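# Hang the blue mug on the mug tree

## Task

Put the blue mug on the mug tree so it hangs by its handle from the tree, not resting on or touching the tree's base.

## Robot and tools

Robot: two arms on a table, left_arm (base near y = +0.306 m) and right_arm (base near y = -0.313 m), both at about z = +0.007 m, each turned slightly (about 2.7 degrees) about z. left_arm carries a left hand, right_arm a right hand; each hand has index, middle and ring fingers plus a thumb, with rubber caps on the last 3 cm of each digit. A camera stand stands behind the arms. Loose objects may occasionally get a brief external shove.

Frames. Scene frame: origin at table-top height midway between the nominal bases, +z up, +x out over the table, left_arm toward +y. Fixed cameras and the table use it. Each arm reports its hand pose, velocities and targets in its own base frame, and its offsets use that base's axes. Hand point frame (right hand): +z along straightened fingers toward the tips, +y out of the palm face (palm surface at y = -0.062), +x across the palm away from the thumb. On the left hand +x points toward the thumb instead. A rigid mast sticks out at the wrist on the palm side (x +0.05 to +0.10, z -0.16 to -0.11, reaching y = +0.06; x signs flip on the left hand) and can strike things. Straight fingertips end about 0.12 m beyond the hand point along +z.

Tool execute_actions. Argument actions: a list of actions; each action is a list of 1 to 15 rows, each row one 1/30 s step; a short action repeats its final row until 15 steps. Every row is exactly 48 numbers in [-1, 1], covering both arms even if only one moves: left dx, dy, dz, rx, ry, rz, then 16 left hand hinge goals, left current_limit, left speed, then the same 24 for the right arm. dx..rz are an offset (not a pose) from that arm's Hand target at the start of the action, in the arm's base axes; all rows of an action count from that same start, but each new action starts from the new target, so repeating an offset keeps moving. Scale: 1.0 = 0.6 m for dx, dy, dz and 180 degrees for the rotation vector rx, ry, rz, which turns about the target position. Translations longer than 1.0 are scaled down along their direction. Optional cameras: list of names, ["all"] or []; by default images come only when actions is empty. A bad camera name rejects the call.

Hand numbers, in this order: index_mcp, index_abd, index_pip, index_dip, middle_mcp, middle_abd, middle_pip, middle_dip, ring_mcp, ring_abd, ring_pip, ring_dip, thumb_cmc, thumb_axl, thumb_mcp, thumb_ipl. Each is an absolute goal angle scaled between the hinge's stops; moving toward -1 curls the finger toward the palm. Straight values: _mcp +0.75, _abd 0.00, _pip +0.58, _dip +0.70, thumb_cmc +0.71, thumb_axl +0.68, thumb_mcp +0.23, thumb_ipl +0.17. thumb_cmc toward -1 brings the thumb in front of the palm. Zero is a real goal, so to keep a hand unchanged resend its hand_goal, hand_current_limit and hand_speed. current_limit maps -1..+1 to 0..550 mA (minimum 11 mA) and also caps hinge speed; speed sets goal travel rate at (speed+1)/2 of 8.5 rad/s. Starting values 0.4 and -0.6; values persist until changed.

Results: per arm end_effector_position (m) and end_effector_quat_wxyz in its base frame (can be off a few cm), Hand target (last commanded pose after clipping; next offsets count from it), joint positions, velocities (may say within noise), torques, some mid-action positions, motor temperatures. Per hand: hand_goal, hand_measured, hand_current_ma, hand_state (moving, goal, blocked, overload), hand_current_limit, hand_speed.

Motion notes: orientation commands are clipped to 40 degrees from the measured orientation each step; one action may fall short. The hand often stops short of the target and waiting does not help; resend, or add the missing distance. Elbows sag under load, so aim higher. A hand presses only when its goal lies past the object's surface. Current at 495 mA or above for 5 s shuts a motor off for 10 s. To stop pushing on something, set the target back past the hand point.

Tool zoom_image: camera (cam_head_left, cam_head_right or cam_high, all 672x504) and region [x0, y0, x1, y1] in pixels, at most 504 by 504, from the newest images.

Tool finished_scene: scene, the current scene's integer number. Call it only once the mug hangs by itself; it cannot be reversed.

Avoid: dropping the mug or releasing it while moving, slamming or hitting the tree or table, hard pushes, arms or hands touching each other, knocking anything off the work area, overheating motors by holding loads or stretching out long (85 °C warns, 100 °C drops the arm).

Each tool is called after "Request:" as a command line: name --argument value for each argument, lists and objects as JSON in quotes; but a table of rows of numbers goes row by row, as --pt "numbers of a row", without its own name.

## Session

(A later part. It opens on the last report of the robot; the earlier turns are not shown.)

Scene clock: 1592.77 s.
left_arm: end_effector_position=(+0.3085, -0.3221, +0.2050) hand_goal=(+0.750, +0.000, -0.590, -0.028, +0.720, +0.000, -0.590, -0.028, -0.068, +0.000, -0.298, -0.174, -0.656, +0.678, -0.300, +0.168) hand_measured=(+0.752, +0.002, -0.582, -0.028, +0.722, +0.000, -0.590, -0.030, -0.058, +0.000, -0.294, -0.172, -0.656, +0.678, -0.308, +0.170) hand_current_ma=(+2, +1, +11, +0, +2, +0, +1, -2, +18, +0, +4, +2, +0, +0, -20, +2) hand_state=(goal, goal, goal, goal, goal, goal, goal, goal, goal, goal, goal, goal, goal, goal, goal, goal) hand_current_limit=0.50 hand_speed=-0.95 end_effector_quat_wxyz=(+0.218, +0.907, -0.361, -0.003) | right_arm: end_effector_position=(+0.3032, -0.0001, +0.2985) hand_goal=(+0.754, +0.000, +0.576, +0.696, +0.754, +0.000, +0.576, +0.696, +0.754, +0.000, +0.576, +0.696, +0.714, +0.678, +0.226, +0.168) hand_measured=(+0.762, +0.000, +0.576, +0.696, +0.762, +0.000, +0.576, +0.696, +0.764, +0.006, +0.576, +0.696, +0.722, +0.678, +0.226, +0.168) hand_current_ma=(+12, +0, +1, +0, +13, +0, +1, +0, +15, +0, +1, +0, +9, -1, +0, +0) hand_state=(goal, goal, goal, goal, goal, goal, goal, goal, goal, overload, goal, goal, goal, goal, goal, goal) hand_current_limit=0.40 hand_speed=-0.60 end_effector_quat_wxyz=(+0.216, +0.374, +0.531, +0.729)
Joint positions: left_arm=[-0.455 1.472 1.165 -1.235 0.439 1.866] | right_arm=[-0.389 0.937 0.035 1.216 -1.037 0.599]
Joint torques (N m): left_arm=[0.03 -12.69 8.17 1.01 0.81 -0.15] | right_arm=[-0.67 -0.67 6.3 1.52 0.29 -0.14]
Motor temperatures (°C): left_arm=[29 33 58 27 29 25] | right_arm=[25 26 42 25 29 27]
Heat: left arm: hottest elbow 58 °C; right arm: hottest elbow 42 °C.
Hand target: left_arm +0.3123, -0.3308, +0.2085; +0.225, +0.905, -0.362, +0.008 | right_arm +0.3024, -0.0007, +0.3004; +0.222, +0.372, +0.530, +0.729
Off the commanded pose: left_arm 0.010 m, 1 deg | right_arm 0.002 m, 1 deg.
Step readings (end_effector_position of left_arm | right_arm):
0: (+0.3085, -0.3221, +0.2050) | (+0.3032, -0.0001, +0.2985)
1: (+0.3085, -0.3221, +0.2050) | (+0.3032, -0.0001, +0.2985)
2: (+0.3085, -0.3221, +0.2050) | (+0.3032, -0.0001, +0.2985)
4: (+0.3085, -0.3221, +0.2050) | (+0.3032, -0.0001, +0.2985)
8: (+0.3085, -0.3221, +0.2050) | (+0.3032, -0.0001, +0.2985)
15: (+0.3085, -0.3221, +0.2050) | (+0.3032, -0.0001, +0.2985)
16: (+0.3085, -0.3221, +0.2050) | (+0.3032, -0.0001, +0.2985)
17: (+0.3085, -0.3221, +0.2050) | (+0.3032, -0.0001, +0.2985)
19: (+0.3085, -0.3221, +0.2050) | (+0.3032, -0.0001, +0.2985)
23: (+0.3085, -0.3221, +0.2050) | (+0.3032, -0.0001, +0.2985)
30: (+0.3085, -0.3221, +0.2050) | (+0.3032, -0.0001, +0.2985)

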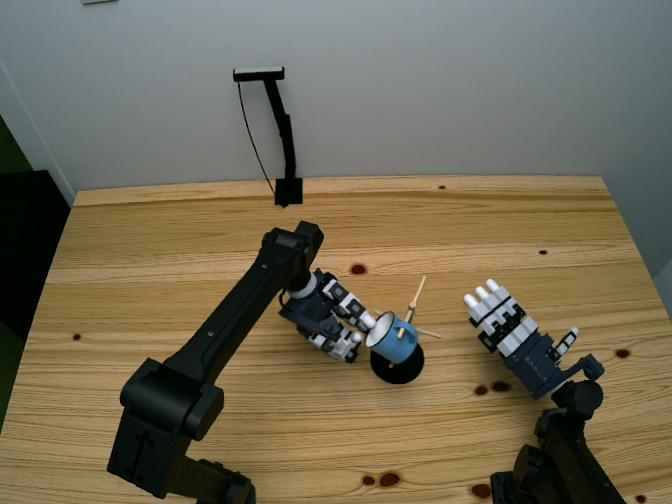

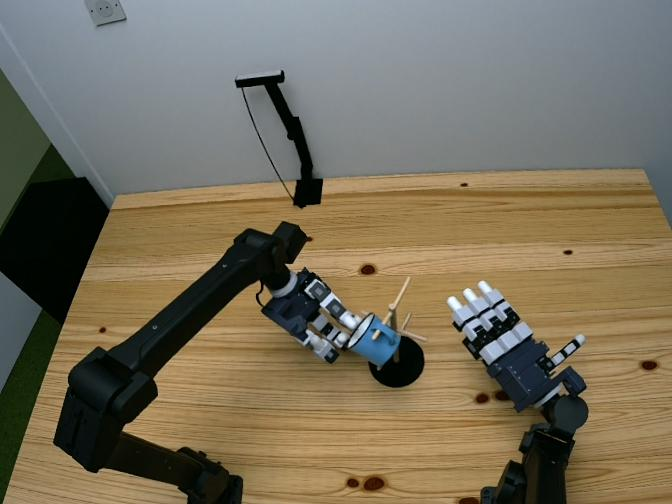

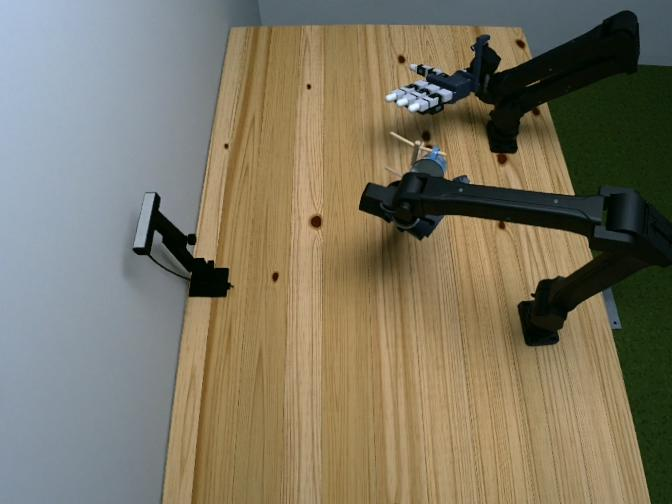

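Request:
execute_actions --actions '[[[0.01,0.02,0.01,0,0,0,0.75,0,-0.591,-0.029,0.72,0,-0.591,-0.029,-0.0685,0,-0.299,-0.174,-0.657,0.677,-0.20,0.168,0.5,-0.9,0,0,0,0,0,0,0.754,0,0.576,0.696,0.754,0,0.576,0.696,0.754,0,0.576,0.696,0.714,0.678,0.226,0.168,0.4,-0.6],[0.015,0.04,0.015,0,0,0,0.75,0,-0.591,-0.029,0.72,0,-0.591,-0.029,-0.0685,0,-0.299,-0.174,-0.657,0.677,-0.20,0.168,0.5,-0.9,0,0,0,0,0,0,0.754,0,0.576,0.696,0.754,0,0.576,0.696,0.754,0,0.576,0.696,0.714,0.678,0.226,0.168,0.4,-0.6],[0.02,0.06,0.02,0,0,0,0.75,0,-0.591,-0.029,0.72,0,-0.591,-0.029,-0.0685,0,-0.299,-0.174,-0.657,0.677,-0.20,0.168,0.5,-0.9,0,0,0,0,0,0,0.754,0,0.576,0.696,0.754,0,0.576,0.696,0.754,0,0.576,0.696,0.714,0.678,0.226,0.168,0.4,-0.6],[0.03,0.08,0.025,0,0,0,0.75,0,-0.591,-0.029,0.72,0,-0.591,-0.029,-0.0685,0,-0.299,-0.174,-0.657,0.677,-0.20,0.168,0.5,-0.9,0,0,0,0,0,0,0.754,0,0.576,0.696,0.754,0,0.576,0.696,0.754,0,0.576,0.696,0.714,0.678,0.226,0.168,0.4,-0.6],[0.04,0.10,0.03,0,0,0,0.75,0,-0.591,-0.029,0.72,0,-0.591,-0.029,-0.0685,0,-0.299,-0.174,-0.657,0.677,-0.20,0.168,0.5,-0.9,0,0,0,0,0,0,0.754,0,0.576,0.696,0.754,0,0.576,0.696,0.754,0,0.576,0.696,0.714,0.678,0.226,0.168,0.4,-0.6]]]' --cameras '["cam_head_left","cam_head_right","cam_high"]'

Request:
zoom_image --camera "cam_head_left" --region '[330, 290, 430, 390]'

Request:
zoom_image --camera "cam_head_right" --region '[310, 290, 410, 390]'

Scene clock: 1608.23 s.
left_arm: end_effector_position=(+0.3292, -0.2625, +0.2089) hand_goal=(+0.750, +0.000, -0.590, -0.028, +0.720, +0.000, -0.590, -0.028, -0.068, +0.000, -0.298, -0.174, -0.656, +0.678, -0.200, +0.168) hand_measured=(+0.754, +0.002, -0.584, -0.028, +0.724, +0.000, -0.590, -0.030, -0.058, +0.000, -0.294, -0.172, -0.656, +0.678, -0.210, +0.170) hand_current_ma=(+5, +1, +10, +0, +5, +0, +1, -2, +18, +0, +4, +2, +0, +0, -21, +1) hand_state=(goal, goal, goal, goal, goal, goal, goal, goal, goal, goal, goal, goal, goal, goal, goal, goal) hand_current_limit=0.50 hand_speed=-0.90 end_effector_quat_wxyz=(+0.221, +0.910, -0.351, -0.005) | right_arm: end_effector_position=(+0.3032, -0.0001, +0.2985) hand_goal=(+0.754, +0.000, +0.576, +0.696, +0.754, +0.000, +0.576, +0.696, +0.754, +0.000, +0.576, +0.696, +0.714, +0.678, +0.226, +0.168) hand_measured=(+0.762, +0.000, +0.576, +0.696, +0.762, +0.000, +0.576, +0.696, +0.764, +0.006, +0.576, +0.696, +0.722, +0.678, +0.226, +0.168) hand_current_ma=(+12, +0, +1, +0, +13, +0, +1, +0, +15, +0, +1, +0, +9, -1, +0, +0) hand_state=(goal, goal, goal, goal, goal, goal, goal, goal, goal, overload, goal, goal, goal, goal, goal, goal) hand_current_limit=0.40 hand_speed=-0.60 end_effector_quat_wxyz=(+0.216, +0.374, +0.531, +0.729)
Joint positions: left_arm=[-0.301 1.472 1.173 -1.316 0.444 2.017] | right_arm=[-0.389 0.937 0.035 1.216 -1.037 0.599]
Joint torques (N m): left_arm=[0.09 -12.69 10.81 -0.43 0.72 0.05] | right_arm=[-0.67 -0.38 6.37 1.55 0.29 -0.13]
Motor temperatures (°C): left_arm=[29 33 58 27 29 25] | right_arm=[25 26 42 25 29 27]
Heat: left arm: hottest elbow 58 °C; right arm: hottest elbow 42 °C.
Hand target: left_arm +0.3362, -0.2709, +0.2265; +0.225, +0.904, -0.362, +0.008 | right_arm +0.3024, -0.0007, +0.3004; +0.222, +0.372, +0.530, +0.729
Off the commanded pose: left_arm 0.021 m, 2 deg | right_arm 0.002 m, 1 deg.
Step readings (end_effector_position of left_arm | right_arm):
0: (+0.3085, -0.3221, +0.2050) | (+0.3032, -0.0001, +0.2985)
1: (+0.3086, -0.3218, +0.2050) | (+0.3032, -0.0001, +0.2985)
2: (+0.3092, -0.3202, +0.2052) | (+0.3032, -0.0001, +0.2985)
4: (+0.3097, -0.3130, +0.2058) | (+0.3032, -0.0001, +0.2985)
8: (+0.3205, -0.2779, +0.2064) | (+0.3032, -0.0001, +0.2985)
15: (+0.3306, -0.2622, +0.2088) | (+0.3032, -0.0001, +0.2985)

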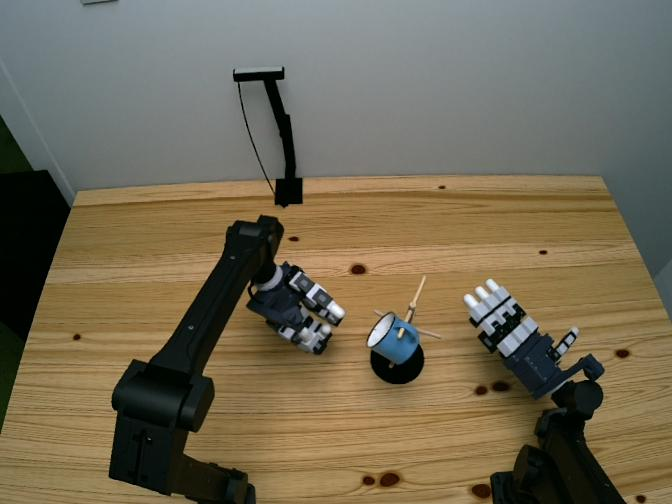

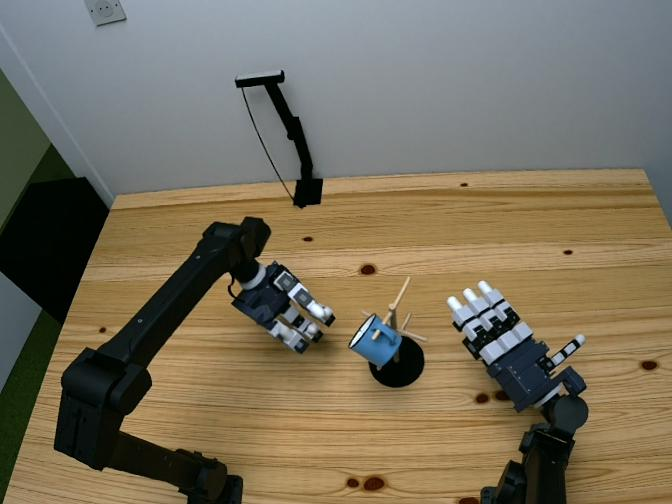

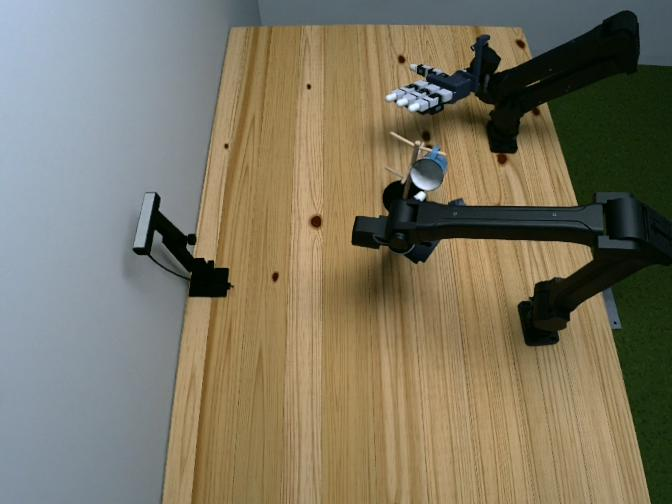

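Scaled by 5.040 from the camera's 672x504 image, which has a finer 960x720 frame.

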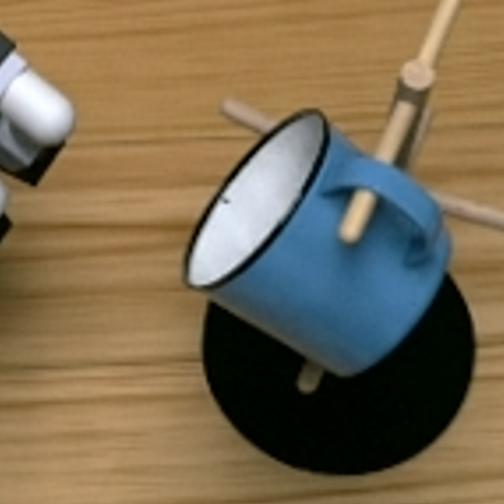

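Scaled by 5.040 from the camera's 672x504 image, which has a finer 960x720 frame.

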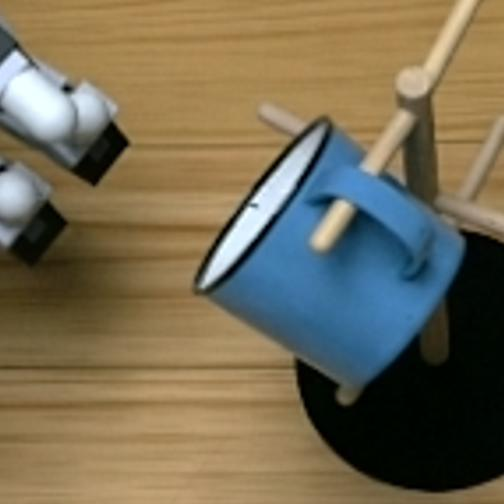

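Request:
zoom_image --camera "cam_high" --region '[360, 60, 480, 180]'

Request:
zoom_image --camera "cam_high" --region '[460, 60, 560, 160]'

Request:
zoom_image --camera "cam_high" --region '[490, 270, 590, 370]'

Request:
zoom_image --camera "cam_high" --region '[360, 130, 470, 240]'

Scaled by 4.200 from the camera's 672x504 image, which has a finer 960x720 frame.

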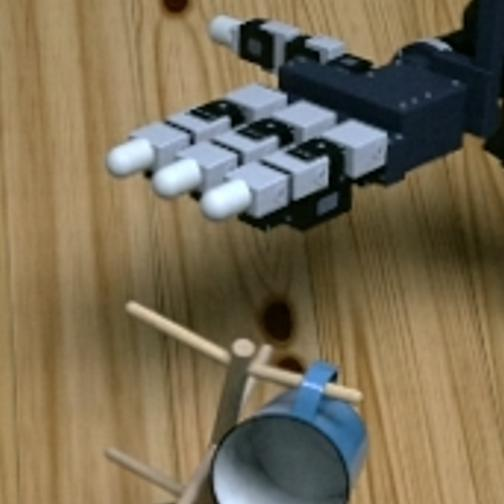

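Scaled by 5.040 from the camera's 672x504 image, which has a finer 960x720 frame.

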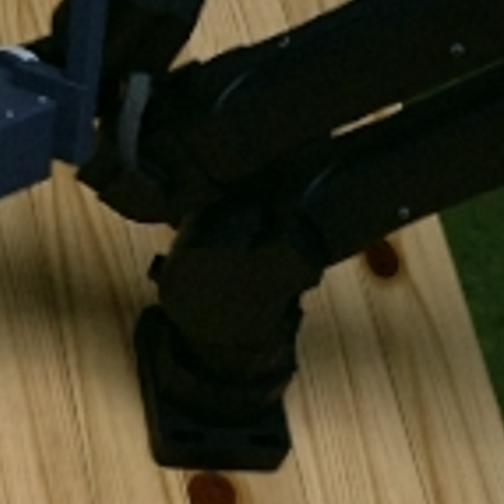

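Scaled by 5.040 from the camera's 672x504 image, which has a finer 960x720 frame.

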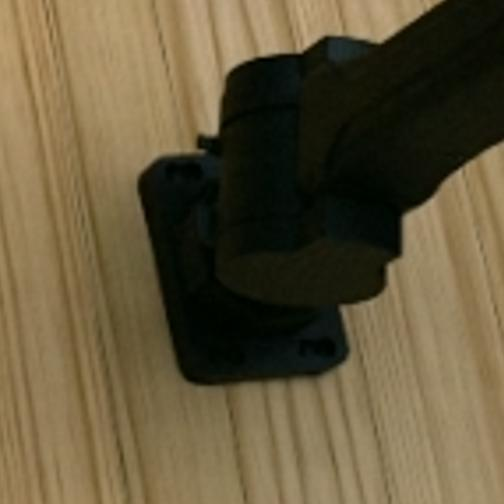

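Scaled by 4.582 from the camera's 672x504 image, which has a finer 960x720 frame.

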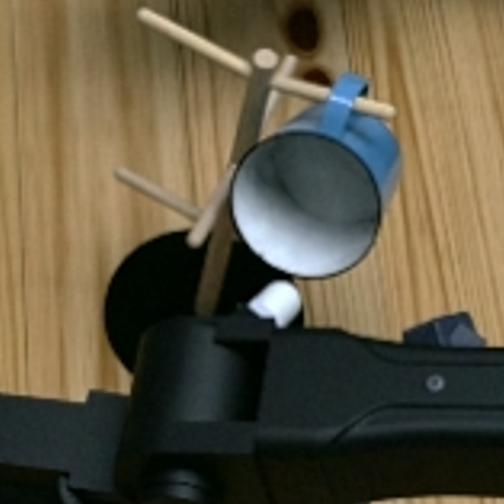

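Request:
execute_actions --actions '[[[0,0.05,0.02,0,0,0,0.75,0,-0.591,-0.029,0.72,0,-0.591,-0.029,-0.0685,0,-0.299,-0.174,-0.657,0.677,-0.20,0.168,0.3,-0.6,0,0.033,0,-0.1385,0.0944,0.0419,0.95,0,-0.591,-0.029,0.95,0,-0.591,-0.029,-0.0685,0,-0.299,-0.174,-0.657,0.677,-0.112,0.168,0.3,-0.6]],[[0,0.05,0.02,0,0,0,0.75,0,-0.591,-0.029,0.72,0,-0.591,-0.029,-0.0685,0,-0.299,-0.174,-0.657,0.677,-0.20,0.168,0.3,-0.6,0,0.033,0,-0.1385,0.0944,0.0419,0.95,0,-0.591,-0.029,0.95,0,-0.591,-0.029,-0.0685,0,-0.299,-0.174,-0.657,0.677,-0.112,0.168,0.3,-0.6]],[[0,0,0,0,0,0,0.75,0,-0.591,-0.029,0.72,0,-0.591,-0.029,-0.0685,0,-0.299,-0.174,-0.657,0.677,-0.20,0.168,0.3,-0.6,0,0.033,0,-0.1385,0.0944,0.0419,0.95,0,-0.591,-0.029,0.95,0,-0.591,-0.029,-0.0685,0,-0.299,-0.174,-0.657,0.677,-0.112,0.168,0.3,-0.6]],[[0,0,0,0,0,0,0.75,0,-0.591,-0.029,0.72,0,-0.591,-0.029,-0.0685,0,-0.299,-0.174,-0.657,0.677,-0.20,0.168,0.3,-0.6,0,0.033,0,-0.1385,0.0944,0.0419,0.95,0,-0.591,-0.029,0.95,0,-0.591,-0.029,-0.0685,0,-0.299,-0.174,-0.657,0.677,-0.112,0.168,0.3,-0.6]]]' --cameras '["cam_head_left","cam_head_right","cam_high"]'

Scene clock: 1886.70 s.
left_arm: end_effector_position=(+0.3301, -0.2106, +0.2338) hand_goal=(+0.750, +0.000, -0.590, -0.028, +0.720, +0.000, -0.590, -0.028, -0.068, +0.000, -0.298, -0.174, -0.656, +0.678, -0.200, +0.168) hand_measured=(+0.754, +0.002, -0.584, -0.028, +0.724, +0.000, -0.590, -0.030, -0.058, +0.000, -0.294, -0.172, -0.656, +0.678, -0.208, +0.168) hand_current_ma=(+5, +1, +9, +0, +6, +0, +1, -2, +19, +0, +4, +2, -1, +0, -18, +1) hand_state=(goal, goal, goal, goal, goal, goal, goal, goal, goal, goal, goal, goal, goal, goal, goal, goal) hand_current_limit=0.30 hand_speed=-0.60 end_effector_quat_wxyz=(+0.211, +0.921, -0.326, +0.002) | right_arm: end_effector_position=(+0.2892, +0.0824, +0.2744) hand_goal=(+0.950, +0.000, -0.590, -0.028, +0.950, +0.000, -0.590, -0.028, -0.068, +0.000, -0.298, -0.174, -0.656, +0.678, -0.112, +0.168) hand_measured=(+0.948, +0.000, -0.586, -0.026, +0.948, +0.000, -0.586, -0.026, -0.056, +0.018, -0.296, -0.172, -0.656, +0.678, -0.116, +0.168) hand_current_ma=(-1, +0, +4, +3, -1, +0, +5, +3, +19, +0, +1, +2, +0, +0, -8, +0) hand_state=(goal, goal, goal, goal, goal, goal, goal, goal, goal, overload, goal, goal, goal, goal, goal, goal) hand_current_limit=0.30 hand_speed=-0.60 end_effector_quat_wxyz=(+0.059, +0.210, +0.973, -0.080)
Joint positions: left_arm=[-0.178 1.404 1.178 -1.414 0.421 2.089] | right_arm=[0.211 0.91 1.054 -1.674 0.195 -0.938]
Joint torques (N m): left_arm=[1.2 -12.4 10.4 -0.58 0.46 0.06] | right_arm=[-1.73 -2.14 12.44 -0.03 0.18 0.08]
Motor temperatures (°C): left_arm=[28 34 60 27 28 25] | right_arm=[25 26 43 25 29 27]
Heat: left arm: hottest elbow 60 °C; right arm: hottest elbow 43 °C.
Hand target: left_arm +0.3363, -0.2108, +0.2504; +0.225, +0.905, -0.362, +0.008 | right_arm +0.3025, +0.0785, +0.3004; -0.046, +0.255, +0.951, -0.167
Off the commanded pose: left_arm 0.018 m, 5 deg | right_arm 0.030 m, 17 deg.
joint sent to its limit (left arm) — joint 6 (wrist roll), upper limit. The joint targets are off in orientation, not in position.
joint sent to its limit (right arm) — joint 4 (wrist pitch), lower limit. The joint targets are off in position and orientation.
Step readings (end_effector_position of left_arm | right_arm):
0: (+0.3292, -0.2625, +0.2089) | (+0.3032, -0.0001, +0.2985)
1: (+0.3296, -0.2603, +0.2093) | (+0.3016, +0.0092, +0.2947)
2: (+0.3295, -0.2558, +0.2104) | (+0.2956, +0.0247, +0.2869)
4: (+0.3256, -0.2494, +0.2122) | (+0.2904, +0.0292, +0.2774)
8: (+0.3266, -0.2429, +0.2132) | (+0.2973, +0.0205, +0.2723)
15: (+0.3275, -0.2407, +0.2135) | (+0.2994, +0.0143, +0.2704)
16: (+0.3287, -0.2371, +0.2133) | (+0.2984, +0.0163, +0.2694)
17: (+0.3293, -0.2328, +0.2146) | (+0.2963, +0.0218, +0.2692)
19: (+0.3286, -0.2241, +0.2206) | (+0.2973, +0.0288, +0.2674)
23: (+0.3295, -0.2132, +0.2320) | (+0.3028, +0.0295, +0.2593)
30: (+0.3301, -0.2106, +0.2338) | (+0.2969, +0.0217, +0.2495)
31: (+0.3301, -0.2106, +0.2338) | (+0.2956, +0.0187, +0.2487)
32: (+0.3301, -0.2106, +0.2338) | (+0.2937, +0.0121, +0.2449)
34: (+0.3301, -0.2106, +0.2338) | (+0.2880, +0.0179, +0.2504)
38: (+0.3301, -0.2106, +0.2338) | (+0.3021, +0.0462, +0.2871)
45: (+0.3301, -0.2106, +0.2338) | (+0.3061, +0.0539, +0.2800)
46: (+0.3301, -0.2106, +0.2338) | (+0.3030, +0.0509, +0.2771)
47: (+0.3301, -0.2106, +0.2338) | (+0.2989, +0.0367, +0.2711)
49: (+0.3301, -0.2106, +0.2338) | (+0.2942, +0.0549, +0.2727)
53: (+0.3301, -0.2106, +0.2338) | (+0.2891, +0.0833, +0.2760)
60: (+0.3301, -0.2106, +0.2338) | (+0.2892, +0.0824, +0.2744)

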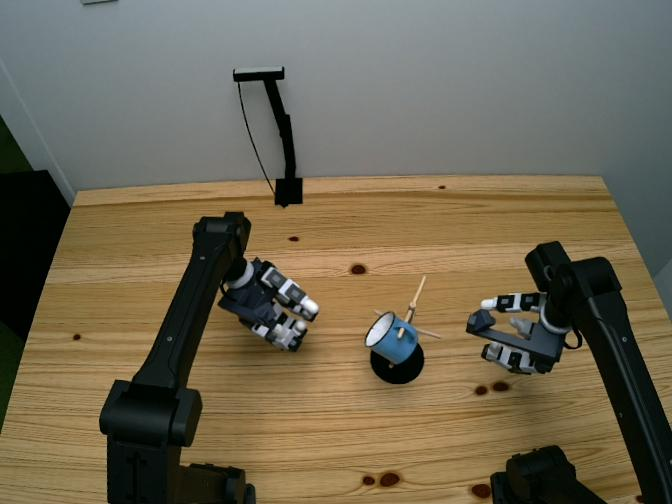

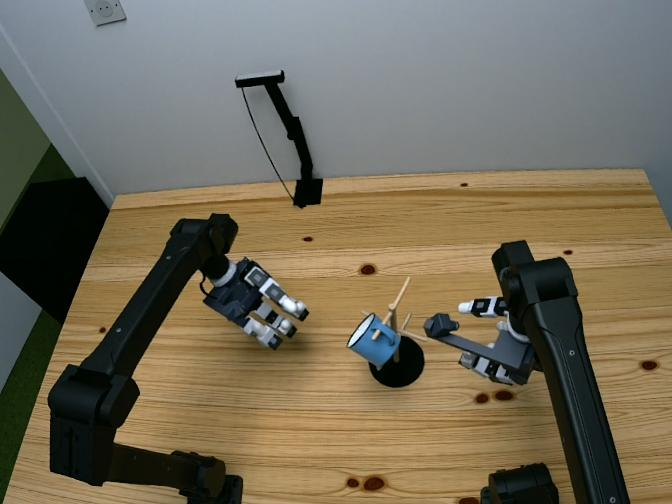

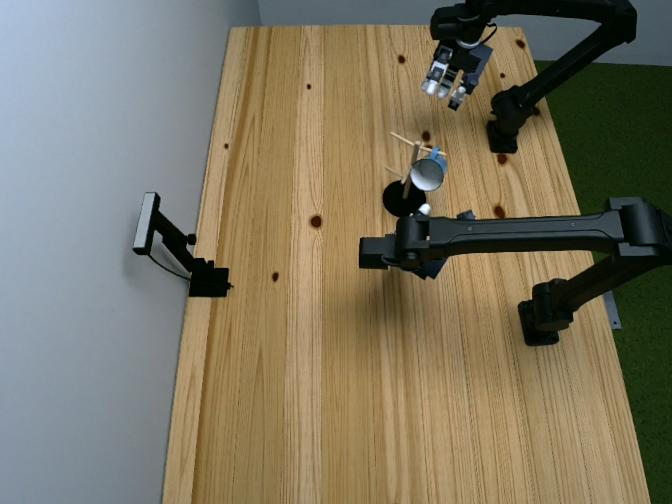

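Request:
finished_scene --scene 1

The scene is finished: the task was done.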